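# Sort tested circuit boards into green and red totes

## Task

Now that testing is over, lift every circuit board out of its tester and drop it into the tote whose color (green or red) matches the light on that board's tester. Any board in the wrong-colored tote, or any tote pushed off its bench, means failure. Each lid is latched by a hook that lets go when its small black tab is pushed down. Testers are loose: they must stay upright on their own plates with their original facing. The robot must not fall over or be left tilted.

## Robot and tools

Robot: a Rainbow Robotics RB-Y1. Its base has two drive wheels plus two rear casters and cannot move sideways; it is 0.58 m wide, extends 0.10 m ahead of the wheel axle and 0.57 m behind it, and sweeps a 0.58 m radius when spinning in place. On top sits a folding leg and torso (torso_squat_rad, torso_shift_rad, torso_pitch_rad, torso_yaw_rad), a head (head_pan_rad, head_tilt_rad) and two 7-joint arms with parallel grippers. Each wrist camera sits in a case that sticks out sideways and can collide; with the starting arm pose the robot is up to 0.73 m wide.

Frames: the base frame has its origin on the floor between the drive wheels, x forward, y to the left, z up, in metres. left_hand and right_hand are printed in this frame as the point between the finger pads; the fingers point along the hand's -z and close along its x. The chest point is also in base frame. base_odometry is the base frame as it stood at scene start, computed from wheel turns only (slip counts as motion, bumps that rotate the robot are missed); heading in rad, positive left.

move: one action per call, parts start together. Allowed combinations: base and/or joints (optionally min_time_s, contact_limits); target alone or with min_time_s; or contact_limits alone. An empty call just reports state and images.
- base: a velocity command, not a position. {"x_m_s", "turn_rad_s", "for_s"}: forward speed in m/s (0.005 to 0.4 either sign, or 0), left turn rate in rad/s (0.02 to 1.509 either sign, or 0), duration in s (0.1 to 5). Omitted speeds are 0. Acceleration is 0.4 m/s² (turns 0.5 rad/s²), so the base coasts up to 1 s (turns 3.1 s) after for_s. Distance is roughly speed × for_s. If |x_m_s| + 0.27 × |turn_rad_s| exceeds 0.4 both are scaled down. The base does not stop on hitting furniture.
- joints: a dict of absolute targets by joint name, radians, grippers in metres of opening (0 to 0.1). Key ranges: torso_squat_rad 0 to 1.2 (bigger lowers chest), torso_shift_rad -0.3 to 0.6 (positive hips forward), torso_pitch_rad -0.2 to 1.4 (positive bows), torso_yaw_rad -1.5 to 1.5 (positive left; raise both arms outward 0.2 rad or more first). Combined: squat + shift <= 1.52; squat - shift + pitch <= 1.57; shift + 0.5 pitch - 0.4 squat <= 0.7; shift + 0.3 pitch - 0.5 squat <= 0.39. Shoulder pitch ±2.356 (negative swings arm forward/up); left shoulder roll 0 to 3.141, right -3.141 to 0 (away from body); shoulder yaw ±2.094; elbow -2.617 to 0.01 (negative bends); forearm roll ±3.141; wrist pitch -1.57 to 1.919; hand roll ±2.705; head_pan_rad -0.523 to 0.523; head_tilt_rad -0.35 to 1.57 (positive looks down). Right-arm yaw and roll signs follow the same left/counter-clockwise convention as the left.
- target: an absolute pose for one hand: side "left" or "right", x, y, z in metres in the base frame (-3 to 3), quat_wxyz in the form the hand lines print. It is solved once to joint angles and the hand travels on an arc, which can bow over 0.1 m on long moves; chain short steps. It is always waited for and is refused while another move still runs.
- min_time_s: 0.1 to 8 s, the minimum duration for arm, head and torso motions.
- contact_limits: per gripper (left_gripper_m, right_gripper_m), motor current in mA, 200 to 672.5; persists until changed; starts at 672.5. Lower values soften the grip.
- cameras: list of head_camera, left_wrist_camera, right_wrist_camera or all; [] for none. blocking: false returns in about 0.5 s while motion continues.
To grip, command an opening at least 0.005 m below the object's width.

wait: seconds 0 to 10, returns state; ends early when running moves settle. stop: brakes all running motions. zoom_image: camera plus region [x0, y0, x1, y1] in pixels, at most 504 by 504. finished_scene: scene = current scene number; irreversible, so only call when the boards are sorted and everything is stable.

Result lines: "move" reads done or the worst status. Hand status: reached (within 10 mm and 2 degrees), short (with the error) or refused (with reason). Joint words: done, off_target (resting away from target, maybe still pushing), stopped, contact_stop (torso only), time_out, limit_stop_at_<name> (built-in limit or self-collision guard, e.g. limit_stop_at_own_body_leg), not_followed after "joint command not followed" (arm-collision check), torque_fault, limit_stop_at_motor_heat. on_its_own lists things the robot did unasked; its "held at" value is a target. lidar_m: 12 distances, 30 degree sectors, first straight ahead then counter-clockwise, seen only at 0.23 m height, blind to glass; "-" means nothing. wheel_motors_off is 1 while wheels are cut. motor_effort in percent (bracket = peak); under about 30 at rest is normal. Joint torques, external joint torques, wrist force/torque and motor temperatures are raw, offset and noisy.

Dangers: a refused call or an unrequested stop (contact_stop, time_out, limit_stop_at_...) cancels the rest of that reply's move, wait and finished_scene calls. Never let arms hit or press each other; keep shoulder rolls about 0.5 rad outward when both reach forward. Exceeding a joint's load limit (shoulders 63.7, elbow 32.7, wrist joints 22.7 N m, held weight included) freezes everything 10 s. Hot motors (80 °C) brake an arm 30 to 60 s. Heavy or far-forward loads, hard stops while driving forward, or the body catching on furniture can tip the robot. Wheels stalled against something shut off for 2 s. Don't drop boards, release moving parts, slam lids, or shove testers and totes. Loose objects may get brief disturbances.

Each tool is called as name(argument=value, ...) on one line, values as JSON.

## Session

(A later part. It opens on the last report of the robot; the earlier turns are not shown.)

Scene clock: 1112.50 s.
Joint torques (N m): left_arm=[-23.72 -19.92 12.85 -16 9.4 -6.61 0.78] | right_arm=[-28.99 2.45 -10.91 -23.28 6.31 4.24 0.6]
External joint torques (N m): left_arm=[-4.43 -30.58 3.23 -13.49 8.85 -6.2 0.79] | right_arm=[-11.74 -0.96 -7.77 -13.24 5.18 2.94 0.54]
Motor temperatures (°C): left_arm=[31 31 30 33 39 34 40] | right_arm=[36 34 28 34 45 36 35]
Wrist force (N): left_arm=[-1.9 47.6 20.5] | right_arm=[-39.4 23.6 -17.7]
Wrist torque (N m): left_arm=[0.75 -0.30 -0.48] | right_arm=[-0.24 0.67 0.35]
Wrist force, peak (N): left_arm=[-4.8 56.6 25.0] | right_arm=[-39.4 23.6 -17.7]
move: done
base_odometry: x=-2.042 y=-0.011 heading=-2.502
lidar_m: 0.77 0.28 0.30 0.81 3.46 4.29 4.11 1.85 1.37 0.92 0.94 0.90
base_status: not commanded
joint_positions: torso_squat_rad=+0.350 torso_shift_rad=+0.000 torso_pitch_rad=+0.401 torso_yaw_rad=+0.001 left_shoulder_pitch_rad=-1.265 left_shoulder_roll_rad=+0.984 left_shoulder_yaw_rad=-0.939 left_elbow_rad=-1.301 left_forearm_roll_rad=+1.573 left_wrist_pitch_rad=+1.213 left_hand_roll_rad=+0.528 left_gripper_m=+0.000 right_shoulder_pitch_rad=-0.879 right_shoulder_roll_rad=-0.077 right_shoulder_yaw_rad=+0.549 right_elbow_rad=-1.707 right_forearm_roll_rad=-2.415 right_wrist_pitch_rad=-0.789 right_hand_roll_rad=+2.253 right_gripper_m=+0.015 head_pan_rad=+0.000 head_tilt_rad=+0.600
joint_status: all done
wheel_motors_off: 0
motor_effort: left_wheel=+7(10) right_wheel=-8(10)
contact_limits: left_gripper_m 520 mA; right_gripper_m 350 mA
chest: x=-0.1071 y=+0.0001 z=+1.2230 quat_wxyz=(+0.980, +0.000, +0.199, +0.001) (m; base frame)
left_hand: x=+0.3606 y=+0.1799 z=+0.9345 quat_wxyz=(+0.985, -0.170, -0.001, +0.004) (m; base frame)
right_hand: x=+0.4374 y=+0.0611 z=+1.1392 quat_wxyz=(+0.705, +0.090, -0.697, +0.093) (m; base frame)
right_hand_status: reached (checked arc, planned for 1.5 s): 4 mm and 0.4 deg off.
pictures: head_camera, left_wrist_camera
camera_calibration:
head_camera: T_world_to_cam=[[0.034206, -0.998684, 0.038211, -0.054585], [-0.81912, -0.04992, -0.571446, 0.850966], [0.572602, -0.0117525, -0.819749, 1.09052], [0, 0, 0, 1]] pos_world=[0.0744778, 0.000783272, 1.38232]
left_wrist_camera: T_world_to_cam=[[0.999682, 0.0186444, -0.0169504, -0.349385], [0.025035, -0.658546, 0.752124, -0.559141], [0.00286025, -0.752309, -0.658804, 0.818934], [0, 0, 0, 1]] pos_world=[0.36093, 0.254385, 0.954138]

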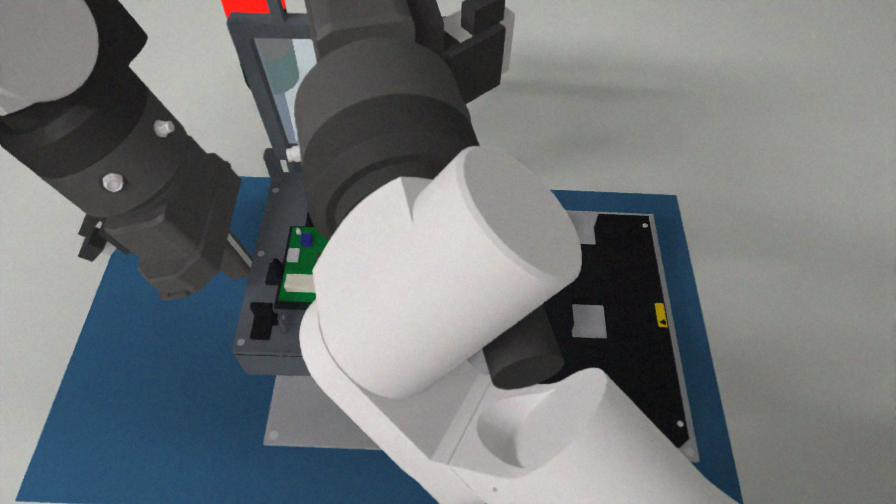

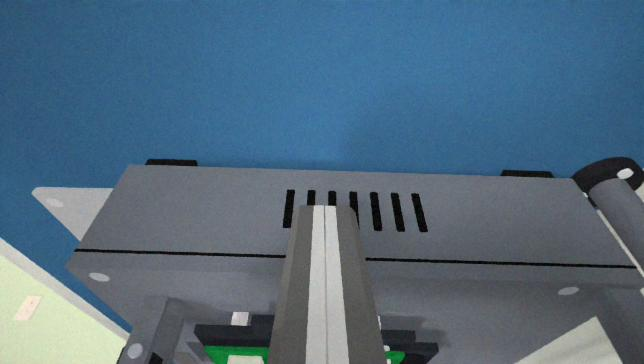

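move(target={"side":"right","x":0.4375,"y":0.072,"z":1.138,"quat_wxyz":[0.703,0.091,-0.699,0.092]}, min_time_s=1.5, cameras=[])

move(target={"side":"left","x":0.36,"y":0.24,"z":0.96,"quat_wxyz":[0.9848,-0.1736,0,0]}, min_time_s=1.5, cameras=[])

move(target={"side":"left","x":0.42,"y":0.30,"z":1.03,"quat_wxyz":[0.9659,-0.2588,0,0]}, min_time_s=2)

Scene clock: 1157.43 s.
Joint torques (N m): left_arm=[-27.22 -20.9 15.59 -18.54 12.31 -6.59 0.73] | right_arm=[-24.56 14.36 5.09 -12.39 0.06 6.23 -0.74]
External joint torques (N m): left_arm=[-7.94 -31.59 5.98 -16.05 11.77 -6.19 0.74] | right_arm=[-7.2 10.51 8.01 -2.27 -1.08 4.96 -0.8]
Motor temperatures (°C): left_arm=[31 32 30 34 41 35 40] | right_arm=[37 34 29 38 47 36 35]
Wrist force (N): left_arm=[3.6 60.7 10.3] | right_arm=[-12.6 -7.6 -5.1]
Wrist torque (N m): left_arm=[1.26 -0.49 -0.51] | right_arm=[-0.25 0.72 0.90]
Wrist force, peak (N): left_arm=[3.4 60.9 10.4] | right_arm=[-39.6 23.4 -17.9]
move: done
base_odometry: x=-2.042 y=-0.011 heading=-2.502
lidar_m: 0.78 0.28 0.29 0.80 3.46 4.28 4.11 1.84 1.36 0.91 0.94 0.90
base_status: not commanded
joint_positions: torso_squat_rad=+0.350 torso_shift_rad=+0.000 torso_pitch_rad=+0.400 torso_yaw_rad=+0.001 left_shoulder_pitch_rad=-1.264 left_shoulder_roll_rad=+0.984 left_shoulder_yaw_rad=-0.940 left_elbow_rad=-1.300 left_forearm_roll_rad=+1.572 left_wrist_pitch_rad=+1.213 left_hand_roll_rad=+0.528 left_gripper_m=+0.000 right_shoulder_pitch_rad=-0.888 right_shoulder_roll_rad=-0.051 right_shoulder_yaw_rad=+0.553 right_elbow_rad=-1.670 right_forearm_roll_rad=-2.377 right_wrist_pitch_rad=-0.781 right_hand_roll_rad=+2.230 right_gripper_m=+0.015 head_pan_rad=+0.000 head_tilt_rad=+0.600
joint_status: all done
wheel_motors_off: 0
motor_effort: left_wheel=+8(10) right_wheel=-6(9)
contact_limits: left_gripper_m 520 mA; right_gripper_m 350 mA
chest: x=-0.1072 y=-0.0002 z=+1.2230 quat_wxyz=(+0.980, +0.000, +0.199, +0.000) (m; base frame)
left_hand: x=+0.3605 y=+0.1802 z=+0.9341 quat_wxyz=(+0.986, -0.169, +0.000, +0.004) (m; base frame)
right_hand: x=+0.4378 y=+0.0692 z=+1.1368 quat_wxyz=(+0.705, +0.089, -0.698, +0.092) (m; base frame)
right_hand_status: reached (checked arc, planned for 1.5 s): 3 mm and 0.3 deg off.
pictures: none
No camera images: "cameras" was empty.

Scene clock: 1159.27 s.
Joint torques (N m): left_arm=[-16.24 12.97 10.99 -0.57 0.95 0.02 -0.21] | right_arm=[-23.89 9.97 -0.49 -13.39 1.54 3.95 -0.37]
External joint torques (N m): left_arm=[2.12 0.46 1.25 1.28 0.34 0.35 -0.2] | right_arm=[-6.55 6.07 2.42 -3.27 0.4 2.68 -0.43]
Motor temperatures (°C): left_arm=[31 32 30 34 41 35 40] | right_arm=[37 34 29 37 47 36 35]
Wrist force (N): left_arm=[-2.0 1.7 -8.7] | right_arm=[-15.6 6.2 -10.0]
Wrist torque (N m): left_arm=[-0.16 -0.43 -0.20] | right_arm=[-0.06 0.60 0.65]
Wrist force, peak (N): left_arm=[3.5 60.2 11.5] | right_arm=[-17.2 6.5 -10.4]
move: done
base_odometry: x=-2.042 y=-0.011 heading=-2.502
lidar_m: 0.77 0.29 0.29 0.81 3.46 4.28 4.11 1.84 1.37 0.92 0.93 0.90
base_status: not commanded
joint_positions: torso_squat_rad=+0.350 torso_shift_rad=+0.000 torso_pitch_rad=+0.400 torso_yaw_rad=+0.000 left_shoulder_pitch_rad=-1.233 left_shoulder_roll_rad=+1.117 left_shoulder_yaw_rad=-0.887 left_elbow_rad=-1.287 left_forearm_roll_rad=+1.678 left_wrist_pitch_rad=+1.266 left_hand_roll_rad=+0.378 left_gripper_m=+0.000 right_shoulder_pitch_rad=-0.888 right_shoulder_roll_rad=-0.050 right_shoulder_yaw_rad=+0.555 right_elbow_rad=-1.670 right_forearm_roll_rad=-2.378 right_wrist_pitch_rad=-0.781 right_hand_roll_rad=+2.230 right_gripper_m=+0.015 head_pan_rad=+0.000 head_tilt_rad=+0.600
joint_status: all done
wheel_motors_off: 0
motor_effort: left_wheel=+2(10) right_wheel=-1(9)
contact_limits: left_gripper_m 520 mA; right_gripper_m 350 mA
chest: x=-0.1072 y=-0.0007 z=+1.2230 quat_wxyz=(+0.980, +0.000, +0.199, +0.000) (m; base frame)
left_hand: x=+0.3603 y=+0.2389 z=+0.9602 quat_wxyz=(+0.985, -0.173, +0.000, -0.001) (m; base frame)
left_hand_status: reached (checked arc, planned for 1.5 s): 1 mm and 0.1 deg off.
right_hand: x=+0.4374 y=+0.0693 z=+1.1368 quat_wxyz=(+0.705, +0.090, -0.698, +0.092) (m; base frame)
pictures: none
No camera images: "cameras" was empty.

Scene clock: 1161.60 s.
Joint torques (N m): left_arm=[-20.77 10.11 5.1 -1.24 1.07 0.38 -0.02] | right_arm=[-23.54 9.38 -0.41 -13.59 1.55 3.83 -0.48]
External joint torques (N m): left_arm=[0.87 -1.93 1.1 1.06 0.09 0.29 -0.01] | right_arm=[-6.19 5.48 2.5 -3.47 0.41 2.56 -0.54]
Motor temperatures (°C): left_arm=[31 32 30 33 40 35 40] | right_arm=[37 34 29 37 47 36 35]
Wrist force (N): left_arm=[-1.8 2.9 -8.2] | right_arm=[-15.4 6.1 -10.5]
Wrist torque (N m): left_arm=[-0.22 -0.45 -0.21] | right_arm=[-0.06 0.56 0.64]
Wrist force, peak (N): left_arm=[-2.7 2.2 -9.1] | right_arm=[-16.8 6.6 -10.3]
move: done
base_odometry: x=-2.042 y=-0.011 heading=-2.502
lidar_m: 0.78 0.29 0.31 0.81 3.46 4.27 4.12 1.84 1.37 0.92 0.92 0.90
base_status: not commanded
joint_positions: torso_squat_rad=+0.350 torso_shift_rad=+0.000 torso_pitch_rad=+0.400 torso_yaw_rad=+0.000 left_shoulder_pitch_rad=-1.566 left_shoulder_roll_rad=+0.913 left_shoulder_yaw_rad=-0.831 left_elbow_rad=-0.337 left_forearm_roll_rad=+1.806 left_wrist_pitch_rad=+1.596 left_hand_roll_rad=-0.218 left_gripper_m=+0.000 right_shoulder_pitch_rad=-0.888 right_shoulder_roll_rad=-0.050 right_shoulder_yaw_rad=+0.555 right_elbow_rad=-1.670 right_forearm_roll_rad=-2.378 right_wrist_pitch_rad=-0.781 right_hand_roll_rad=+2.230 right_gripper_m=+0.015 head_pan_rad=+0.000 head_tilt_rad=+0.600
joint_status: all done
wheel_motors_off: 0
motor_effort: left_wheel=+1(3) right_wheel=-1(4)
contact_limits: left_gripper_m 520 mA; right_gripper_m 350 mA
chest: x=-0.1072 y=-0.0008 z=+1.2230 quat_wxyz=(+0.980, +0.000, +0.199, +0.000) (m; base frame)
left_hand: x=+0.4195 y=+0.2998 z=+1.0302 quat_wxyz=(+0.966, -0.257, -0.004, +0.001) (m; base frame)
left_hand_status: reached (checked arc, planned for 2.0 s): 1 mm and 0.5 deg off.
right_hand: x=+0.4373 y=+0.0693 z=+1.1369 quat_wxyz=(+0.705, +0.090, -0.698, +0.092) (m; base frame)
pictures: head_camera, left_wrist_camera, right_wrist_camera
camera_calibration:
head_camera: T_world_to_cam=[[0.0328862, -0.998759, 0.0374109, -0.0546183], [-0.819024, -0.048383, -0.571716, 0.851179], [0.572816, -0.0118388, -0.819598, 1.09044], [0, 0, 0, 1]] pos_world=[0.0743115, -0.000458333, 1.3824]
left_wrist_camera: T_world_to_cam=[[0.99987, 0.0115781, -0.0112182, -0.412662], [0.0155763, -0.51439, 0.857415, -0.701365], [0.00415671, -0.857478, -0.514504, 0.854412], [0, 0, 0, 1]] pos_world=[0.419981, 0.376642, 1.03633]
right_wrist_camera: T_world_to_cam=[[0.00245368, 0.0196847, -0.999803, 1.13667], [-0.657736, 0.753132, 0.0132139, 0.25363], [0.753244, 0.657574, 0.0147953, -0.320115], [0, 0, 0, 1]] pos_world=[0.405157, -0.00289287, 1.13783]

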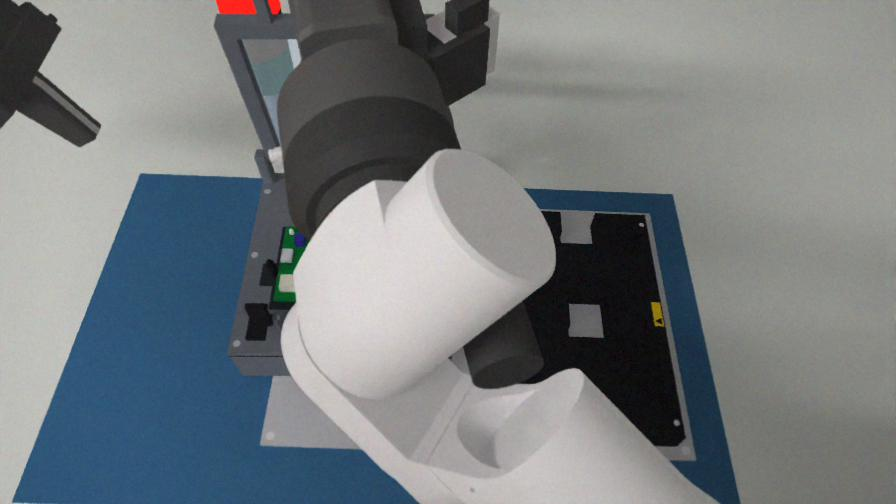

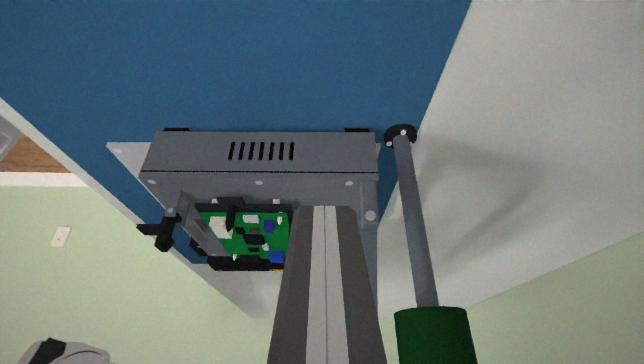

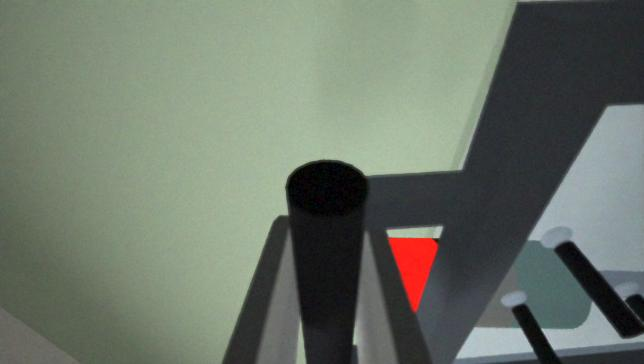

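move(target={"side":"right","x":0.4375,"y":0.062,"z":1.147,"quat_wxyz":[0.703,0.091,-0.699,0.092]}, min_time_s=1.5, cameras=["left_wrist_camera"])

move(target={"side":"right","x":0.4375,"y":0.055,"z":1.150,"quat_wxyz":[0.703,0.091,-0.699,0.092]}, min_time_s=1.5, cameras=["left_wrist_camera"])

Scene clock: 1177.10 s.
Joint torques (N m): left_arm=[-20.62 10.03 5.22 -1.14 1.13 0.32 0.04] | right_arm=[-27.93 3.04 -8.11 -17.54 3.76 3.62 0.45]
External joint torques (N m): left_arm=[1.03 -2 1.22 1.16 0.15 0.22 0.05] | right_arm=[-10.58 -0.45 -5 -7.54 2.63 2.3 0.39]
Motor temperatures (°C): left_arm=[31 32 30 33 39 34 40] | right_arm=[36 34 29 36 46 36 35]
Wrist force (N): left_arm=[-1.9 3.1 -8.1] | right_arm=[-25.1 15.2 -7.1]
Wrist torque (N m): left_arm=[-0.22 -0.44 -0.20] | right_arm=[-0.27 0.69 0.33]
Wrist force, peak (N): left_arm=[-1.6 3.0 -8.7] | right_arm=[-26.7 15.5 -7.1]
move: done
base_odometry: x=-2.042 y=-0.011 heading=-2.502
lidar_m: 0.78 0.28 0.30 0.80 3.46 4.28 4.12 1.83 1.36 0.92 0.93 0.90
base_status: not commanded
joint_positions: torso_squat_rad=+0.350 torso_shift_rad=+0.000 torso_pitch_rad=+0.401 torso_yaw_rad=+0.000 left_shoulder_pitch_rad=-1.566 left_shoulder_roll_rad=+0.913 left_shoulder_yaw_rad=-0.831 left_elbow_rad=-0.337 left_forearm_roll_rad=+1.806 left_wrist_pitch_rad=+1.596 left_hand_roll_rad=-0.218 left_gripper_m=+0.000 right_shoulder_pitch_rad=-0.889 right_shoulder_roll_rad=-0.071 right_shoulder_yaw_rad=+0.548 right_elbow_rad=-1.709 right_forearm_roll_rad=-2.419 right_wrist_pitch_rad=-0.798 right_hand_roll_rad=+2.261 right_gripper_m=+0.015 head_pan_rad=+0.000 head_tilt_rad=+0.600
joint_status: all done
wheel_motors_off: 0
motor_effort: left_wheel=+2(3) right_wheel=-1(3)
contact_limits: left_gripper_m 520 mA; right_gripper_m 350 mA
chest: x=-0.1072 y=-0.0007 z=+1.2230 quat_wxyz=(+0.980, +0.000, +0.199, +0.000) (m; base frame)
left_hand: x=+0.4194 y=+0.2999 z=+1.0301 quat_wxyz=(+0.966, -0.257, -0.004, +0.001) (m; base frame)
right_hand: x=+0.4373 y=+0.0625 z=+1.1443 quat_wxyz=(+0.704, +0.090, -0.698, +0.092) (m; base frame)
right_hand_status: reached (checked arc, planned for 1.5 s): 3 mm and 0.2 deg off.
pictures: left_wrist_camera
camera_calibration:
left_wrist_camera: T_world_to_cam=[[0.999868, 0.0116541, -0.0113048, -0.412581], [0.0156893, -0.51431, 0.857461, -0.701366], [0.00417878, -0.857525, -0.514425, 0.85437], [0, 0, 0, 1]] pos_world=[0.419961, 0.376732, 1.03624]

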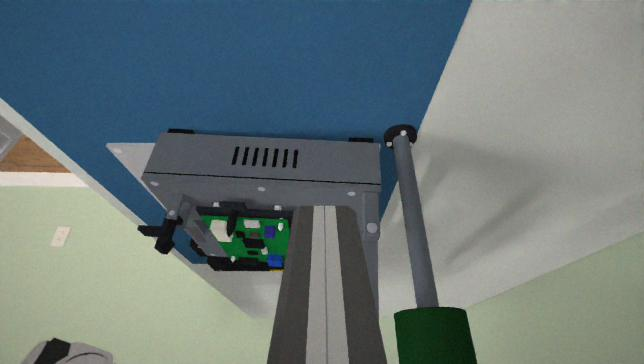

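Scene clock: 1178.93 s.
Joint torques (N m): left_arm=[-20.72 10.11 5 -1.28 1.08 0.31 -0.06] | right_arm=[-23.39 1.88 -8.22 -16.42 3.79 3.35 0.88]
External joint torques (N m): left_arm=[0.92 -1.92 1 1.03 0.1 0.22 -0.05] | right_arm=[-6.07 -1.24 -4.93 -6.49 2.68 2 0.83]
Motor temperatures (°C): left_arm=[31 32 30 33 39 34 40] | right_arm=[36 34 29 36 46 36 35]
Wrist force (N): left_arm=[-2.1 2.9 -8.3] | right_arm=[-23.1 16.2 -8.1]
Wrist torque (N m): left_arm=[-0.22 -0.46 -0.23] | right_arm=[-0.32 0.67 0.00]
Wrist force, peak (N): left_arm=[-2.0 3.2 -8.6] | right_arm=[-27.2 17.0 -7.1]
move: done
base_odometry: x=-2.042 y=-0.011 heading=-2.502
lidar_m: 0.78 0.29 0.30 0.82 3.46 4.28 4.12 1.83 1.37 0.92 0.93 0.90
base_status: not commanded
joint_positions: torso_squat_rad=+0.350 torso_shift_rad=+0.000 torso_pitch_rad=+0.401 torso_yaw_rad=+0.000 left_shoulder_pitch_rad=-1.566 left_shoulder_roll_rad=+0.913 left_shoulder_yaw_rad=-0.831 left_elbow_rad=-0.337 left_forearm_roll_rad=+1.806 left_wrist_pitch_rad=+1.596 left_hand_roll_rad=-0.218 left_gripper_m=+0.000 right_shoulder_pitch_rad=-0.885 right_shoulder_roll_rad=-0.091 right_shoulder_yaw_rad=+0.542 right_elbow_rad=-1.738 right_forearm_roll_rad=-2.448 right_wrist_pitch_rad=-0.806 right_hand_roll_rad=+2.280 right_gripper_m=+0.015 head_pan_rad=+0.000 head_tilt_rad=+0.600
joint_status: all done
wheel_motors_off: 0
motor_effort: left_wheel=+1(2) right_wheel=-1(2)
contact_limits: left_gripper_m 520 mA; right_gripper_m 350 mA
chest: x=-0.1072 y=-0.0007 z=+1.2230 quat_wxyz=(+0.980, +0.000, +0.199, +0.000) (m; base frame)
left_hand: x=+0.4194 y=+0.2999 z=+1.0301 quat_wxyz=(+0.966, -0.257, -0.004, +0.001) (m; base frame)
right_hand: x=+0.4373 y=+0.0556 z=+1.1481 quat_wxyz=(+0.704, +0.091, -0.698, +0.092) (m; base frame)
right_hand_status: reached (checked arc, planned for 1.5 s): 2 mm and 0.2 deg off.
pictures: left_wrist_camera
camera_calibration:
left_wrist_camera: T_world_to_cam=[[0.999868, 0.0116869, -0.0113173, -0.41257], [0.0157168, -0.514291, 0.857472, -0.701365], [0.00420086, -0.857536, -0.514407, 0.854366], [0, 0, 0, 1]] pos_world=[0.419949, 0.376766, 1.03622]

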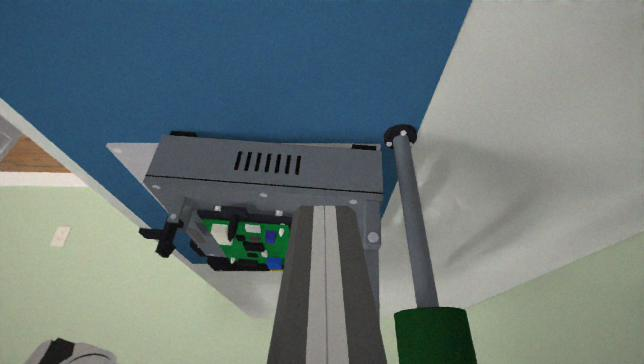

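move(target={"side":"left","x":0.36,"y":0.24,"z":0.96,"quat_wxyz":[0.9848,-0.1736,0,0]}, min_time_s=2, cameras=[])

move(target={"side":"left","x":0.36,"y":0.205,"z":0.937,"quat_wxyz":[0.9848,-0.1736,0,0]}, min_time_s=1.5, cameras=[])

move(target={"side":"left","x":0.36,"y":0.18,"z":0.937,"quat_wxyz":[0.9848,-0.1736,0,0]}, min_time_s=1.5, cameras=["left_wrist_camera","head_camera"])

Scene clock: 1189.47 s.
Joint torques (N m): left_arm=[-16.95 12.89 8.84 -2.37 0.76 -0.56 0.04] | right_arm=[-23.46 2.38 -7.64 -16.28 3.79 3.48 0.95]
External joint torques (N m): left_arm=[1.38 0.32 -0.89 -0.46 0.15 -0.24 0.05] | right_arm=[-6.14 -0.74 -4.35 -6.35 2.67 2.12 0.89]
Motor temperatures (°C): left_arm=[31 32 30 33 39 34 40] | right_arm=[36 34 29 36 46 36 35]
Wrist force (N): left_arm=[-2.1 2.0 -8.4] | right_arm=[-23.1 15.6 -8.0]
Wrist torque (N m): left_arm=[-0.18 -0.43 -0.19] | right_arm=[-0.28 0.66 0.02]
Wrist force, peak (N): left_arm=[-2.1 1.8 -9.1] | right_arm=[-24.5 16.0 -8.1]
move: done
base_odometry: x=-2.042 y=-0.011 heading=-2.502
lidar_m: 0.78 0.29 0.31 0.81 3.46 4.27 4.11 1.85 1.37 0.92 0.92 0.90
base_status: not commanded
joint_positions: torso_squat_rad=+0.350 torso_shift_rad=+0.000 torso_pitch_rad=+0.401 torso_yaw_rad=+0.000 left_shoulder_pitch_rad=-1.225 left_shoulder_roll_rad=+1.114 left_shoulder_yaw_rad=-0.872 left_elbow_rad=-1.285 left_forearm_roll_rad=+1.672 left_wrist_pitch_rad=+1.274 left_hand_roll_rad=+0.376 left_gripper_m=+0.000 right_shoulder_pitch_rad=-0.885 right_shoulder_roll_rad=-0.091 right_shoulder_yaw_rad=+0.542 right_elbow_rad=-1.738 right_forearm_roll_rad=-2.448 right_wrist_pitch_rad=-0.806 right_hand_roll_rad=+2.280 right_gripper_m=+0.015 head_pan_rad=+0.000 head_tilt_rad=+0.600
joint_status: all done
wheel_motors_off: 0
motor_effort: left_wheel=+1(2) right_wheel=-2(3)
contact_limits: left_gripper_m 520 mA; right_gripper_m 350 mA
chest: x=-0.1072 y=-0.0007 z=+1.2230 quat_wxyz=(+0.980, +0.000, +0.199, +0.000) (m; base frame)
left_hand: x=+0.3601 y=+0.2399 z=+0.9601 quat_wxyz=(+0.985, -0.174, +0.000, +0.000) (m; base frame)
left_hand_status: reached (checked arc, planned for 2.0 s): 0 mm and 0.1 deg off.
right_hand: x=+0.4374 y=+0.0555 z=+1.1481 quat_wxyz=(+0.704, +0.091, -0.698, +0.092) (m; base frame)
pictures: none
No camera images: "cameras" was empty.

Scene clock: 1191.30 s.
Joint torques (N m): left_arm=[-18.96 9.28 8.26 -2.15 0.55 -0.74 0.38] | right_arm=[-23.79 2.5 -7.78 -16.15 3.86 3.58 0.86]
External joint torques (N m): left_arm=[-0.13 -2.24 -1.33 0.2 -0.03 -0.37 0.38] | right_arm=[-6.47 -0.62 -4.5 -6.22 2.75 2.23 0.8]
Motor temperatures (°C): left_arm=[31 31 30 32 39 34 40] | right_arm=[36 34 29 36 46 36 35]
Wrist force (N): left_arm=[-1.8 1.8 -8.4] | right_arm=[-23.4 15.8 -8.2]
Wrist torque (N m): left_arm=[-0.15 -0.42 -0.20] | right_arm=[-0.32 0.65 0.01]
Wrist force, peak (N): left_arm=[-1.9 1.7 -9.0] | right_arm=[-24.3 16.0 -8.2]
move: done
base_odometry: x=-2.042 y=-0.011 heading=-2.502
lidar_m: 0.77 0.29 0.31 0.81 3.47 4.28 4.11 1.84 1.36 0.92 0.94 0.90
base_status: not commanded
joint_positions: torso_squat_rad=+0.350 torso_shift_rad=+0.000 torso_pitch_rad=+0.401 torso_yaw_rad=+0.000 left_shoulder_pitch_rad=-1.232 left_shoulder_roll_rad=+1.030 left_shoulder_yaw_rad=-0.907 left_elbow_rad=-1.285 left_forearm_roll_rad=+1.610 left_wrist_pitch_rad=+1.225 left_hand_roll_rad=+0.446 left_gripper_m=+0.000 right_shoulder_pitch_rad=-0.885 right_shoulder_roll_rad=-0.091 right_shoulder_yaw_rad=+0.542 right_elbow_rad=-1.738 right_forearm_roll_rad=-2.448 right_wrist_pitch_rad=-0.806 right_hand_roll_rad=+2.280 right_gripper_m=+0.015 head_pan_rad=+0.000 head_tilt_rad=+0.600
joint_status: all done
wheel_motors_off: 0
motor_effort: left_wheel=+1(2) right_wheel=-1(3)
contact_limits: left_gripper_m 520 mA; right_gripper_m 350 mA
chest: x=-0.1072 y=-0.0007 z=+1.2230 quat_wxyz=(+0.980, +0.000, +0.199, +0.000) (m; base frame)
left_hand: x=+0.3600 y=+0.2052 z=+0.9372 quat_wxyz=(+0.985, -0.174, +0.000, +0.000) (m; base frame)
left_hand_status: reached (checked arc, planned for 1.5 s): 0 mm and 0.0 deg off.
right_hand: x=+0.4374 y=+0.0555 z=+1.1481 quat_wxyz=(+0.704, +0.091, -0.698, +0.092) (m; base frame)
pictures: none
No camera images: "cameras" was empty.

Scene clock: 1193.13 s.
Joint torques (N m): left_arm=[-21.7 0.93 10.06 -6.95 3.49 -2.46 0.53] | right_arm=[-25.58 4.69 -5.7 -16.16 3.75 4.92 0.84]
External joint torques (N m): left_arm=[-2.55 -9.92 0.42 -4.44 2.92 -2.05 0.53] | right_arm=[-8.26 1.58 -2.41 -6.23 2.64 3.57 0.78]
Motor temperatures (°C): left_arm=[31 31 30 32 38 34 40] | right_arm=[36 34 29 36 46 36 35]
Wrist force (N): left_arm=[-1.4 16.6 -3.3] | right_arm=[-25.6 8.7 -4.8]
Wrist torque (N m): left_arm=[0.20 -0.39 -0.28] | right_arm=[-0.37 0.69 0.14]
Wrist force, peak (N): left_arm=[-1.0 17.0 -4.1] | right_arm=[-24.1 16.2 -8.2]
move: done
base_odometry: x=-2.042 y=-0.011 heading=-2.502
lidar_m: 0.78 0.29 0.30 0.81 3.46 4.28 4.12 1.84 1.37 0.93 0.93 0.91
base_status: not commanded
joint_positions: torso_squat_rad=+0.350 torso_shift_rad=+0.000 torso_pitch_rad=+0.401 torso_yaw_rad=+0.000 left_shoulder_pitch_rad=-1.254 left_shoulder_roll_rad=+0.995 left_shoulder_yaw_rad=-0.923 left_elbow_rad=-1.307 left_forearm_roll_rad=+1.582 left_wrist_pitch_rad=+1.220 left_hand_roll_rad=+0.510 left_gripper_m=+0.000 right_shoulder_pitch_rad=-0.884 right_shoulder_roll_rad=-0.091 right_shoulder_yaw_rad=+0.541 right_elbow_rad=-1.738 right_forearm_roll_rad=-2.448 right_wrist_pitch_rad=-0.806 right_hand_roll_rad=+2.280 right_gripper_m=+0.015 head_pan_rad=+0.000 head_tilt_rad=+0.600
joint_status: all done
wheel_motors_off: 0
motor_effort: left_wheel=+0(2) right_wheel=-1(3)
contact_limits: left_gripper_m 520 mA; right_gripper_m 350 mA
chest: x=-0.1072 y=-0.0006 z=+1.2230 quat_wxyz=(+0.980, +0.000, +0.199, +0.000) (m; base frame)
left_hand: x=+0.3595 y=+0.1824 z=+0.9374 quat_wxyz=(+0.985, -0.173, +0.000, +0.000) (m; base frame)
left_hand_status: reached (checked arc, planned for 1.5 s): 2 mm and 0.1 deg off.
right_hand: x=+0.4376 y=+0.0550 z=+1.1478 quat_wxyz=(+0.704, +0.090, -0.698, +0.092) (m; base frame)
pictures: head_camera, left_wrist_camera
camera_calibration:
head_camera: T_world_to_cam=[[0.0331554, -0.998744, 0.0375645, -0.0546108], [-0.819067, -0.0486906, -0.571628, 0.851091], [0.572739, -0.0118153, -0.819652, 1.09047], [0, 0, 0, 1]] pos_world=[0.0743547, -0.000217759, 1.38237]
left_wrist_camera: T_world_to_cam=[[0.999787, 0.0111696, -0.0173468, -0.346586], [0.0204311, -0.652989, 0.757092, -0.563689], [-0.00287084, -0.757285, -0.653078, 0.820345], [0, 0, 0, 1]] pos_world=[0.360384, 0.257024, 0.956502]

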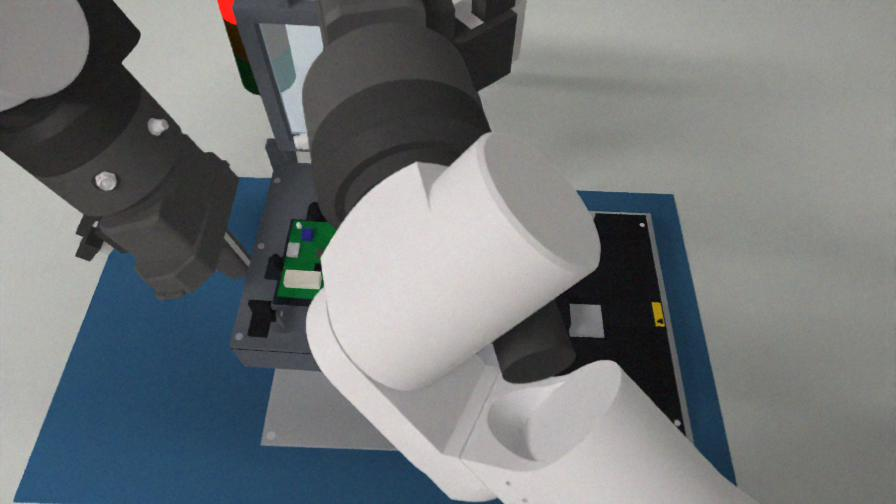

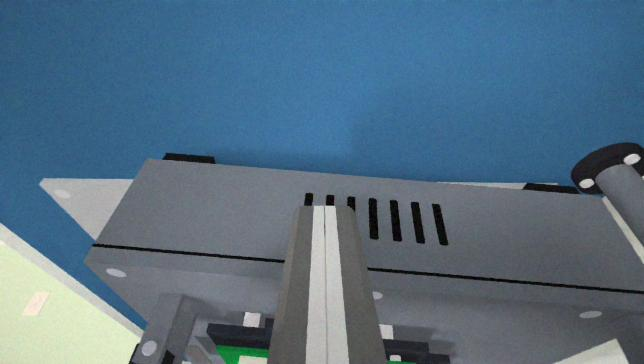

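move(target={"side":"left","x":0.36,"y":0.17,"z":0.937,"quat_wxyz":[0.9848,-0.1736,0,0]}, min_time_s=1.5, cameras=["left_wrist_camera"])

move(target={"side":"right","x":0.4375,"y":0.045,"z":1.152,"quat_wxyz":[0.703,0.091,-0.699,0.092]}, min_time_s=1.5, cameras=["left_wrist_camera"])

Scene clock: 1200.60 s.
Joint torques (N m): left_arm=[-24.56 -3.72 12.32 -9.56 5.07 -3.95 0.67] | right_arm=[-24.87 8.12 -1.04 -14.96 1.25 5.47 -0.25]
External joint torques (N m): left_arm=[-5.23 -14.26 2.67 -6.98 4.5 -3.54 0.68] | right_arm=[-7.54 5.05 2.25 -5.04 0.13 4.12 -0.31]
Motor temperatures (°C): left_arm=[31 31 30 32 38 34 40] | right_arm=[36 34 29 36 46 36 35]
Wrist force (N): left_arm=[-2.0 25.9 -2.9] | right_arm=[-17.4 0.0 -6.4]
Wrist torque (N m): left_arm=[0.44 -0.36 -0.35] | right_arm=[-0.25 0.84 1.08]
Wrist force, peak (N): left_arm=[7.9 36.4 0.7] | right_arm=[-26.3 9.0 -5.1]
move: done
base_odometry: x=-2.042 y=-0.011 heading=-2.502
lidar_m: 0.78 0.29 0.30 0.82 3.46 4.27 4.12 1.84 1.36 0.92 0.92 0.90
base_status: not commanded
joint_positions: torso_squat_rad=+0.350 torso_shift_rad=+0.000 torso_pitch_rad=+0.401 torso_yaw_rad=+0.000 left_shoulder_pitch_rad=-1.265 left_shoulder_roll_rad=+0.976 left_shoulder_yaw_rad=-0.932 left_elbow_rad=-1.309 left_forearm_roll_rad=+1.567 left_wrist_pitch_rad=+1.219 left_hand_roll_rad=+0.539 left_gripper_m=+0.000 right_shoulder_pitch_rad=-0.885 right_shoulder_roll_rad=-0.092 right_shoulder_yaw_rad=+0.540 right_elbow_rad=-1.738 right_forearm_roll_rad=-2.448 right_wrist_pitch_rad=-0.807 right_hand_roll_rad=+2.280 right_gripper_m=+0.015 head_pan_rad=+0.000 head_tilt_rad=+0.600
joint_status: all done
wheel_motors_off: 0
motor_effort: left_wheel=+1(2) right_wheel=+0(3)
contact_limits: left_gripper_m 520 mA; right_gripper_m 350 mA
chest: x=-0.1072 y=-0.0006 z=+1.2230 quat_wxyz=(+0.980, +0.000, +0.199, +0.000) (m; base frame)
left_hand: x=+0.3599 y=+0.1731 z=+0.9365 quat_wxyz=(+0.985, -0.172, +0.000, +0.002) (m; base frame)
left_hand_status: reached (checked arc, planned for 1.5 s): 3 mm and 0.3 deg off.
right_hand: x=+0.4379 y=+0.0543 z=+1.1481 quat_wxyz=(+0.704, +0.089, -0.698, +0.092) (m; base frame)
pictures: left_wrist_camera
camera_calibration:
left_wrist_camera: T_world_to_cam=[[0.999746, 0.0138033, -0.0178175, -0.346833], [0.022503, -0.655815, 0.754586, -0.566976], [-0.0012692, -0.754795, -0.655959, 0.814464], [0, 0, 0, 1]] pos_world=[0.360537, 0.24771, 0.955907]

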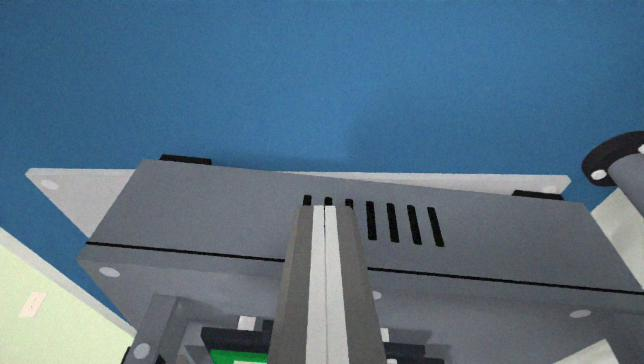

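Scene clock: 1202.43 s.
Joint torques (N m): left_arm=[-20.39 3.13 11.56 -5.44 2.46 -1.85 0.48] | right_arm=[-26.17 4.63 -6.66 -17.87 3.03 5.07 0.41]
External joint torques (N m): left_arm=[-1.05 -7.38 1.92 -2.85 1.9 -1.43 0.48] | right_arm=[-8.95 2 -3.18 -8.01 1.93 3.69 0.35]
Motor temperatures (°C): left_arm=[31 31 30 32 38 34 40] | right_arm=[36 34 29 36 46 36 35]
Wrist force (N): left_arm=[-1.6 9.6 -3.9] | right_arm=[-25.4 9.0 -4.6]
Wrist torque (N m): left_arm=[0.04 -0.44 -0.25] | right_arm=[-0.08 0.74 0.46]
Wrist force, peak (N): left_arm=[-2.4 25.9 -1.0] | right_arm=[-28.2 8.8 -4.4]
move: done
base_odometry: x=-2.042 y=-0.011 heading=-2.502
lidar_m: 0.77 0.29 0.31 0.80 3.46 4.27 4.12 1.84 1.37 0.92 0.93 0.90
base_status: not commanded
joint_positions: torso_squat_rad=+0.350 torso_shift_rad=+0.000 torso_pitch_rad=+0.401 torso_yaw_rad=+0.000 left_shoulder_pitch_rad=-1.266 left_shoulder_roll_rad=+0.974 left_shoulder_yaw_rad=-0.932 left_elbow_rad=-1.310 left_forearm_roll_rad=+1.567 left_wrist_pitch_rad=+1.218 left_hand_roll_rad=+0.539 left_gripper_m=+0.000 right_shoulder_pitch_rad=-0.873 right_shoulder_roll_rad=-0.119 right_shoulder_yaw_rad=+0.534 right_elbow_rad=-1.771 right_forearm_roll_rad=-2.478 right_wrist_pitch_rad=-0.810 right_hand_roll_rad=+2.296 right_gripper_m=+0.015 head_pan_rad=+0.000 head_tilt_rad=+0.600
joint_status: all done
wheel_motors_off: 0
motor_effort: left_wheel=+1(3) right_wheel=-1(3)
contact_limits: left_gripper_m 520 mA; right_gripper_m 350 mA
chest: x=-0.1072 y=-0.0006 z=+1.2230 quat_wxyz=(+0.980, +0.000, +0.199, +0.000) (m; base frame)
left_hand: x=+0.3599 y=+0.1715 z=+0.9370 quat_wxyz=(+0.985, -0.173, +0.000, +0.001) (m; base frame)
right_hand: x=+0.4376 y=+0.0449 z=+1.1496 quat_wxyz=(+0.705, +0.090, -0.698, +0.092) (m; base frame)
right_hand_status: reached (checked arc, planned for 1.5 s): 2 mm and 0.3 deg off.
pictures: left_wrist_camera
camera_calibration:
left_wrist_camera: T_world_to_cam=[[0.999788, 0.0114973, -0.0170647, -0.347154], [0.0204283, -0.653982, 0.756234, -0.569525], [-0.00246538, -0.756423, -0.654079, 0.812458], [0, 0, 0, 1]] pos_world=[0.360718, 0.246094, 0.956181]

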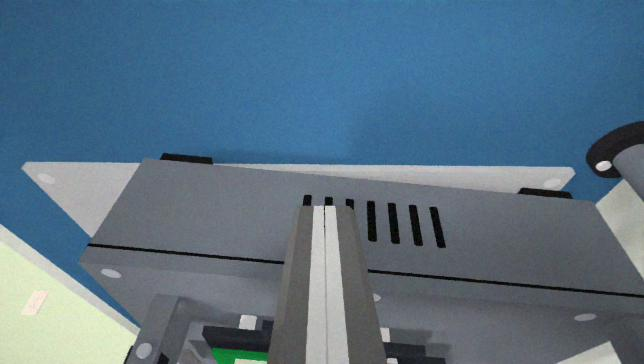

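move(target={"side":"left","x":0.322,"y":0.19,"z":0.937,"quat_wxyz":[0.9848,-0.1736,0,0]}, min_time_s=1, cameras=[])

move(target={"side":"left","x":0.322,"y":0.165,"z":0.937,"quat_wxyz":[0.9848,-0.1736,0,0]}, min_time_s=1.5, cameras=[])

move(target={"side":"left","x":0.322,"y":0.155,"z":0.937,"quat_wxyz":[0.9848,-0.1736,0,0]}, min_time_s=1.5, cameras=["head_camera","left_wrist_camera"])

Scene clock: 1211.73 s.
Joint torques (N m): left_arm=[-15.4 11.36 11.41 -2.88 0.82 -0.79 0.3] | right_arm=[-26.12 4.45 -6.54 -16.85 3.45 4.57 0.4]
External joint torques (N m): left_arm=[1.73 0.18 1.31 -0.43 0.29 -0.34 0.31] | right_arm=[-8.9 1.82 -3.05 -6.99 2.35 3.19 0.35]
Motor temperatures (°C): left_arm=[31 31 30 32 38 34 40] | right_arm=[36 34 29 36 46 36 35]
Wrist force (N): left_arm=[-2.4 1.7 -9.4] | right_arm=[-26.2 11.0 -6.5]
Wrist torque (N m): left_arm=[-0.14 -0.52 -0.20] | right_arm=[0.07 0.50 0.18]
Wrist force, peak (N): left_arm=[-2.5 11.1 -4.6] | right_arm=[-26.6 11.6 -5.9]
move: done
base_odometry: x=-2.042 y=-0.011 heading=-2.502
lidar_m: 0.77 0.29 0.30 0.82 3.46 4.28 4.12 1.85 1.36 0.92 0.94 0.91
base_status: not commanded
joint_positions: torso_squat_rad=+0.350 torso_shift_rad=+0.000 torso_pitch_rad=+0.401 torso_yaw_rad=+0.000 left_shoulder_pitch_rad=-1.162 left_shoulder_roll_rad=+1.112 left_shoulder_yaw_rad=-0.920 left_elbow_rad=-1.533 left_forearm_roll_rad=+1.572 left_wrist_pitch_rad=+1.168 left_hand_roll_rad=+0.605 left_gripper_m=+0.000 right_shoulder_pitch_rad=-0.873 right_shoulder_roll_rad=-0.119 right_shoulder_yaw_rad=+0.534 right_elbow_rad=-1.772 right_forearm_roll_rad=-2.479 right_wrist_pitch_rad=-0.810 right_hand_roll_rad=+2.296 right_gripper_m=+0.015 head_pan_rad=+0.000 head_tilt_rad=+0.600
joint_status: all done
wheel_motors_off: 0
motor_effort: left_wheel=+3(3) right_wheel=-1(3)
contact_limits: left_gripper_m 520 mA; right_gripper_m 350 mA
chest: x=-0.1072 y=-0.0007 z=+1.2230 quat_wxyz=(+0.980, +0.000, +0.199, +0.000) (m; base frame)
left_hand: x=+0.3219 y=+0.1896 z=+0.9372 quat_wxyz=(+0.985, -0.174, +0.002, -0.001) (m; base frame)
left_hand_status: reached (checked arc, planned for 1.0 s): 0 mm and 0.2 deg off.
right_hand: x=+0.4376 y=+0.0448 z=+1.1497 quat_wxyz=(+0.704, +0.090, -0.698, +0.092) (m; base frame)
pictures: none
No camera images: "cameras" was empty.

Scene clock: 1213.57 s.
Joint torques (N m): left_arm=[-21.16 -4.01 11.29 -8.39 3.9 -4.39 0.64] | right_arm=[-26 5.78 -2.83 -15.59 2.32 4.77 0.49]
External joint torques (N m): left_arm=[-3.66 -14.45 1.17 -5.74 3.4 -3.91 0.65] | right_arm=[-8.78 3.17 0.65 -5.74 1.22 3.39 0.43]
Motor temperatures (°C): left_arm=[31 31 30 32 38 34 40] | right_arm=[36 34 29 36 46 36 35]
Wrist force (N): left_arm=[-4.7 23.3 4.7] | right_arm=[-18.5 3.6 -8.5]
Wrist torque (N m): left_arm=[0.43 -0.29 -0.36] | right_arm=[-0.03 0.53 0.38]
Wrist force, peak (N): left_arm=[-6.3 24.5 4.7] | right_arm=[-26.2 11.0 -6.1]
move: done
base_odometry: x=-2.042 y=-0.011 heading=-2.502
lidar_m: 0.77 0.29 0.30 0.81 3.46 4.27 4.11 1.84 1.36 0.93 0.93 0.90
base_status: not commanded
joint_positions: torso_squat_rad=+0.350 torso_shift_rad=+0.000 torso_pitch_rad=+0.400 torso_yaw_rad=+0.000 left_shoulder_pitch_rad=-1.190 left_shoulder_roll_rad=+1.069 left_shoulder_yaw_rad=-0.939 left_elbow_rad=-1.548 left_forearm_roll_rad=+1.530 left_wrist_pitch_rad=+1.169 left_hand_roll_rad=+0.679 left_gripper_m=+0.000 right_shoulder_pitch_rad=-0.873 right_shoulder_roll_rad=-0.119 right_shoulder_yaw_rad=+0.533 right_elbow_rad=-1.772 right_forearm_roll_rad=-2.478 right_wrist_pitch_rad=-0.810 right_hand_roll_rad=+2.296 right_gripper_m=+0.015 head_pan_rad=+0.000 head_tilt_rad=+0.600
joint_status: all done
wheel_motors_off: 0
motor_effort: left_wheel=+0(3) right_wheel=-2(2)
contact_limits: left_gripper_m 520 mA; right_gripper_m 350 mA
chest: x=-0.1072 y=-0.0006 z=+1.2230 quat_wxyz=(+0.980, +0.000, +0.199, +0.000) (m; base frame)
left_hand: x=+0.3223 y=+0.1678 z=+0.9366 quat_wxyz=(+0.985, -0.171, +0.000, +0.002) (m; base frame)
left_hand_status: reached (checked arc, planned for 1.5 s): 3 mm and 0.3 deg off.
right_hand: x=+0.4378 y=+0.0445 z=+1.1500 quat_wxyz=(+0.704, +0.090, -0.698, +0.092) (m; base frame)
pictures: none
No camera images: "cameras" was empty.

Scene clock: 1215.40 s.
Joint torques (N m): left_arm=[-23.32 -4.11 12.82 -9.13 3.78 -4.75 0.31] | right_arm=[-25.02 6.96 -1.66 -15.07 1.29 4.95 0.15]
External joint torques (N m): left_arm=[-5.66 -14.24 2.7 -6.4 3.29 -4.25 0.31] | right_arm=[-7.79 4.35 1.83 -5.22 0.19 3.57 0.1]
Motor temperatures (°C): left_arm=[31 31 30 32 38 34 40] | right_arm=[36 34 29 36 46 36 35]
Wrist force (N): left_arm=[-5.7 26.0 -0.6] | right_arm=[-17.5 0.6 -9.1]
Wrist torque (N m): left_arm=[0.41 -0.39 -0.07] | right_arm=[-0.10 0.60 0.77]
Wrist force, peak (N): left_arm=[-6.5 27.7 6.7] | right_arm=[-20.3 2.9 -8.6]
move: done
base_odometry: x=-2.042 y=-0.011 heading=-2.502
lidar_m: 0.78 0.29 0.29 0.80 3.46 4.28 4.11 1.85 1.36 0.92 0.93 0.90
base_status: not commanded
joint_positions: torso_squat_rad=+0.350 torso_shift_rad=+0.000 torso_pitch_rad=+0.400 torso_yaw_rad=+0.000 left_shoulder_pitch_rad=-1.201 left_shoulder_roll_rad=+1.049 left_shoulder_yaw_rad=-0.946 left_elbow_rad=-1.552 left_forearm_roll_rad=+1.515 left_wrist_pitch_rad=+1.171 left_hand_roll_rad=+0.705 left_gripper_m=+0.000 right_shoulder_pitch_rad=-0.873 right_shoulder_roll_rad=-0.119 right_shoulder_yaw_rad=+0.533 right_elbow_rad=-1.772 right_forearm_roll_rad=-2.478 right_wrist_pitch_rad=-0.810 right_hand_roll_rad=+2.296 right_gripper_m=+0.015 head_pan_rad=+0.000 head_tilt_rad=+0.600
joint_status: all done
wheel_motors_off: 0
motor_effort: left_wheel=+2(3) right_wheel=+0(2)
contact_limits: left_gripper_m 520 mA; right_gripper_m 350 mA
chest: x=-0.1073 y=-0.0006 z=+1.2230 quat_wxyz=(+0.980, +0.000, +0.199, +0.000) (m; base frame)
left_hand: x=+0.3219 y=+0.1580 z=+0.9365 quat_wxyz=(+0.985, -0.172, +0.000, +0.002) (m; base frame)
left_hand_status: reached (checked arc, planned for 1.5 s): 3 mm and 0.3 deg off.
right_hand: x=+0.4379 y=+0.0443 z=+1.1502 quat_wxyz=(+0.704, +0.089, -0.698, +0.091) (m; base frame)
pictures: head_camera, left_wrist_camera
camera_calibration:
head_camera: T_world_to_cam=[[0.0332587, -0.998743, 0.0375072, -0.0545139], [-0.818997, -0.0487438, -0.571724, 0.851171], [0.572834, -0.0117035, -0.819588, 1.09045], [0, 0, 0, 1]] pos_world=[0.0742719, -0.000193949, 1.3824]
left_wrist_camera: T_world_to_cam=[[0.999744, 0.0136721, -0.018011, -0.308474], [0.0225628, -0.65589, 0.754519, -0.575953], [-0.00149739, -0.754733, -0.656031, 0.803079], [0, 0, 0, 1]] pos_world=[0.322593, 0.232566, 0.955856]

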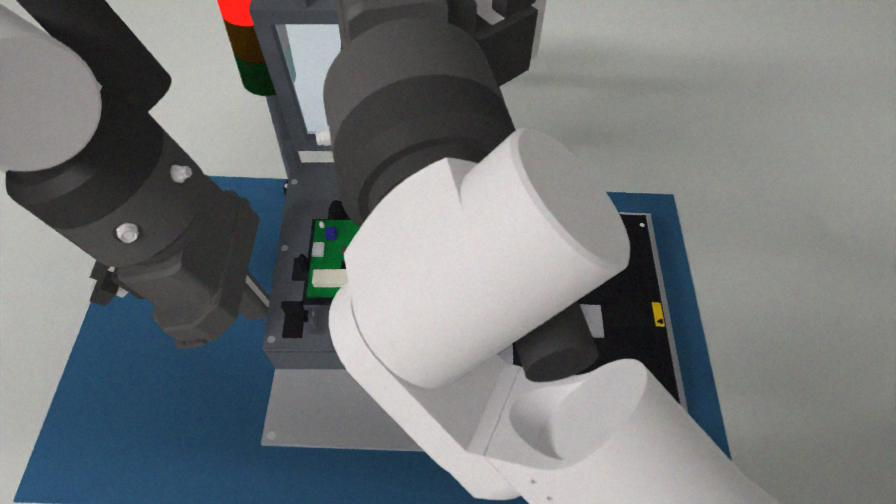

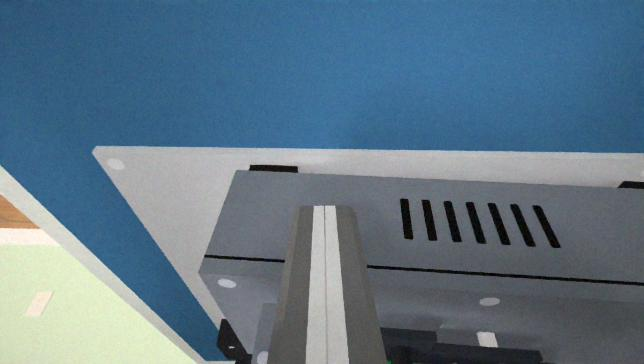

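move(target={"side":"right","x":0.4375,"y":0.042,"z":1.138,"quat_wxyz":[0.703,0.091,-0.699,0.092]}, min_time_s=1.5, cameras=[])

move(target={"side":"left","x":0.335,"y":0.152,"z":0.937,"quat_wxyz":[0.9848,-0.1736,0,0]}, min_time_s=1.5, cameras=["head_camera","left_wrist_camera"])

Scene clock: 1223.47 s.
Joint torques (N m): left_arm=[-21.73 -1.39 13.72 -8.67 4.08 -3.47 0.29] | right_arm=[-19.22 5.88 1.48 -12.35 1.33 4.41 -0.11]
External joint torques (N m): left_arm=[-4.06 -11.51 3.6 -5.93 3.59 -2.98 0.3] | right_arm=[-2.24 3.23 4.88 -2.34 0.24 3.07 -0.16]
Motor temperatures (°C): left_arm=[31 31 30 32 38 34 40] | right_arm=[36 34 28 36 46 36 35]
Wrist force (N): left_arm=[1.0 20.7 -7.3] | right_arm=[-13.3 1.9 -10.9]
Wrist torque (N m): left_arm=[0.34 -0.55 -0.02] | right_arm=[-0.10 0.32 0.31]
Wrist force, peak (N): left_arm=[-5.6 26.3 -0.5] | right_arm=[-18.2 0.7 -9.3]
move: done
base_odometry: x=-2.042 y=-0.011 heading=-2.502
lidar_m: 0.78 0.29 0.30 0.81 3.47 4.27 4.11 1.83 1.37 0.92 0.93 0.91
base_status: not commanded
joint_positions: torso_squat_rad=+0.350 torso_shift_rad=+0.000 torso_pitch_rad=+0.400 torso_yaw_rad=+0.000 left_shoulder_pitch_rad=-1.202 left_shoulder_roll_rad=+1.048 left_shoulder_yaw_rad=-0.946 left_elbow_rad=-1.552 left_forearm_roll_rad=+1.515 left_wrist_pitch_rad=+1.170 left_hand_roll_rad=+0.705 left_gripper_m=+0.000 right_shoulder_pitch_rad=-0.846 right_shoulder_roll_rad=-0.124 right_shoulder_yaw_rad=+0.535 right_elbow_rad=-1.756 right_forearm_roll_rad=-2.451 right_wrist_pitch_rad=-0.774 right_hand_roll_rad=+2.268 right_gripper_m=+0.015 head_pan_rad=+0.000 head_tilt_rad=+0.600
joint_status: all done
wheel_motors_off: 0
motor_effort: left_wheel=+2(3) right_wheel=-2(2)
contact_limits: left_gripper_m 520 mA; right_gripper_m 350 mA
chest: x=-0.1073 y=-0.0006 z=+1.2230 quat_wxyz=(+0.980, +0.000, +0.199, +0.000) (m; base frame)
left_hand: x=+0.3220 y=+0.1575 z=+0.9365 quat_wxyz=(+0.985, -0.172, +0.000, +0.001) (m; base frame)
right_hand: x=+0.4377 y=+0.0411 z=+1.1372 quat_wxyz=(+0.705, +0.090, -0.698, +0.092) (m; base frame)
right_hand_status: reached (checked arc, planned for 1.5 s): 1 mm and 0.3 deg off.
pictures: none
No camera images: "cameras" was empty.

Scene clock: 1225.30 s.
Joint torques (N m): left_arm=[-25.31 -1.92 14.92 -6.94 3.72 -5.09 -0.37] | right_arm=[-20.93 7.29 1.06 -13.86 1.07 4.85 -0.08]
External joint torques (N m): left_arm=[-7.04 -11.96 4.89 -4.2 3.24 -4.6 -0.37] | right_arm=[-3.96 4.65 4.45 -3.85 -0.02 3.52 -0.14]
Motor temperatures (°C): left_arm=[31 31 30 32 38 34 40] | right_arm=[36 34 28 36 46 36 35]
Wrist force (N): left_arm=[-7.7 23.4 -5.1] | right_arm=[-14.7 0.1 -10.4]
Wrist torque (N m): left_arm=[0.41 -0.34 -0.11] | right_arm=[-0.16 0.43 0.68]
Wrist force, peak (N): left_arm=[-12.2 27.2 -1.3] | right_arm=[-17.2 1.4 -11.1]
move: done
base_odometry: x=-2.042 y=-0.011 heading=-2.502
lidar_m: 0.78 0.29 0.30 0.81 3.46 4.27 4.11 1.83 1.37 0.92 0.93 0.89
base_status: not commanded
joint_positions: torso_squat_rad=+0.350 torso_shift_rad=+0.000 torso_pitch_rad=+0.400 torso_yaw_rad=+0.000 left_shoulder_pitch_rad=-1.229 left_shoulder_roll_rad=+1.013 left_shoulder_yaw_rad=-0.947 left_elbow_rad=-1.485 left_forearm_roll_rad=+1.520 left_wrist_pitch_rad=+1.184 left_hand_roll_rad=+0.678 left_gripper_m=+0.000 right_shoulder_pitch_rad=-0.845 right_shoulder_roll_rad=-0.124 right_shoulder_yaw_rad=+0.535 right_elbow_rad=-1.756 right_forearm_roll_rad=-2.451 right_wrist_pitch_rad=-0.774 right_hand_roll_rad=+2.268 right_gripper_m=+0.015 head_pan_rad=+0.000 head_tilt_rad=+0.600
joint_status: all done
wheel_motors_off: 0
motor_effort: left_wheel=+1(3) right_wheel=+0(3)
contact_limits: left_gripper_m 520 mA; right_gripper_m 350 mA
chest: x=-0.1073 y=-0.0006 z=+1.2230 quat_wxyz=(+0.980, +0.000, +0.199, +0.000) (m; base frame)
left_hand: x=+0.3338 y=+0.1545 z=+0.9364 quat_wxyz=(+0.985, -0.171, +0.000, +0.002) (m; base frame)
left_hand_status: reached (checked arc, planned for 1.5 s): 3 mm and 0.4 deg off.
right_hand: x=+0.4378 y=+0.0408 z=+1.1367 quat_wxyz=(+0.705, +0.090, -0.698, +0.092) (m; base frame)
pictures: head_camera, left_wrist_camera
camera_calibration:
head_camera: T_world_to_cam=[[0.0331772, -0.998744, 0.0375393, -0.0545642], [-0.819003, -0.0486953, -0.571719, 0.851167], [0.572829, -0.0117768, -0.819591, 1.09045], [0, 0, 0, 1]] pos_world=[0.0742774, -0.000205797, 1.3824]
left_wrist_camera: T_world_to_cam=[[0.999753, 0.014398, -0.0169124, -0.321427], [0.0222098, -0.656187, 0.754271, -0.578045], [-0.000237655, -0.754461, -0.656345, 0.80028], [0, 0, 0, 1]] pos_world=[0.334376, 0.229102, 0.955827]

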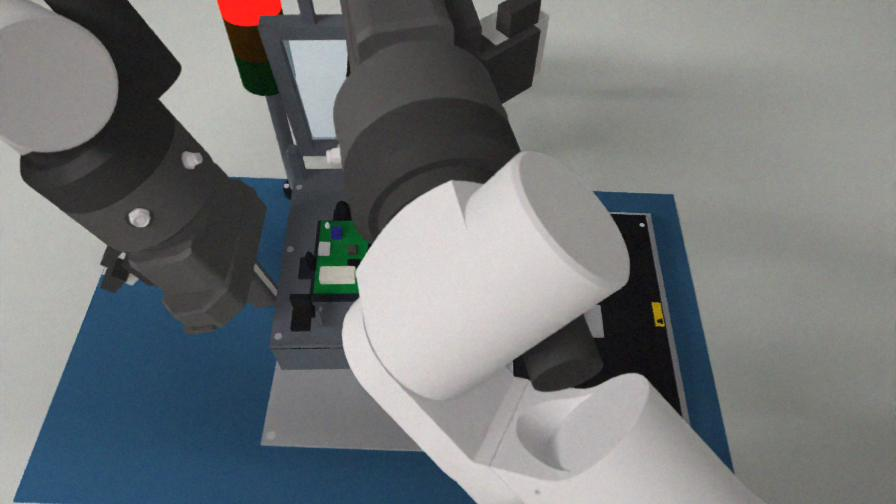

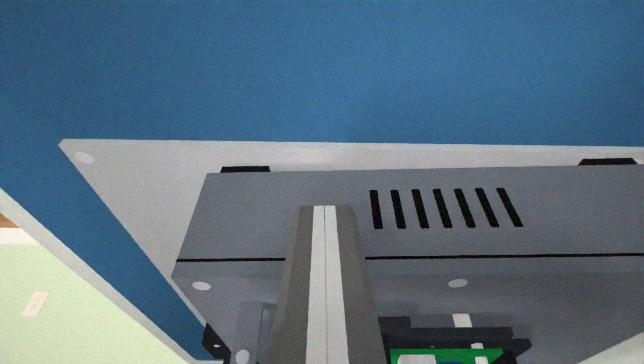

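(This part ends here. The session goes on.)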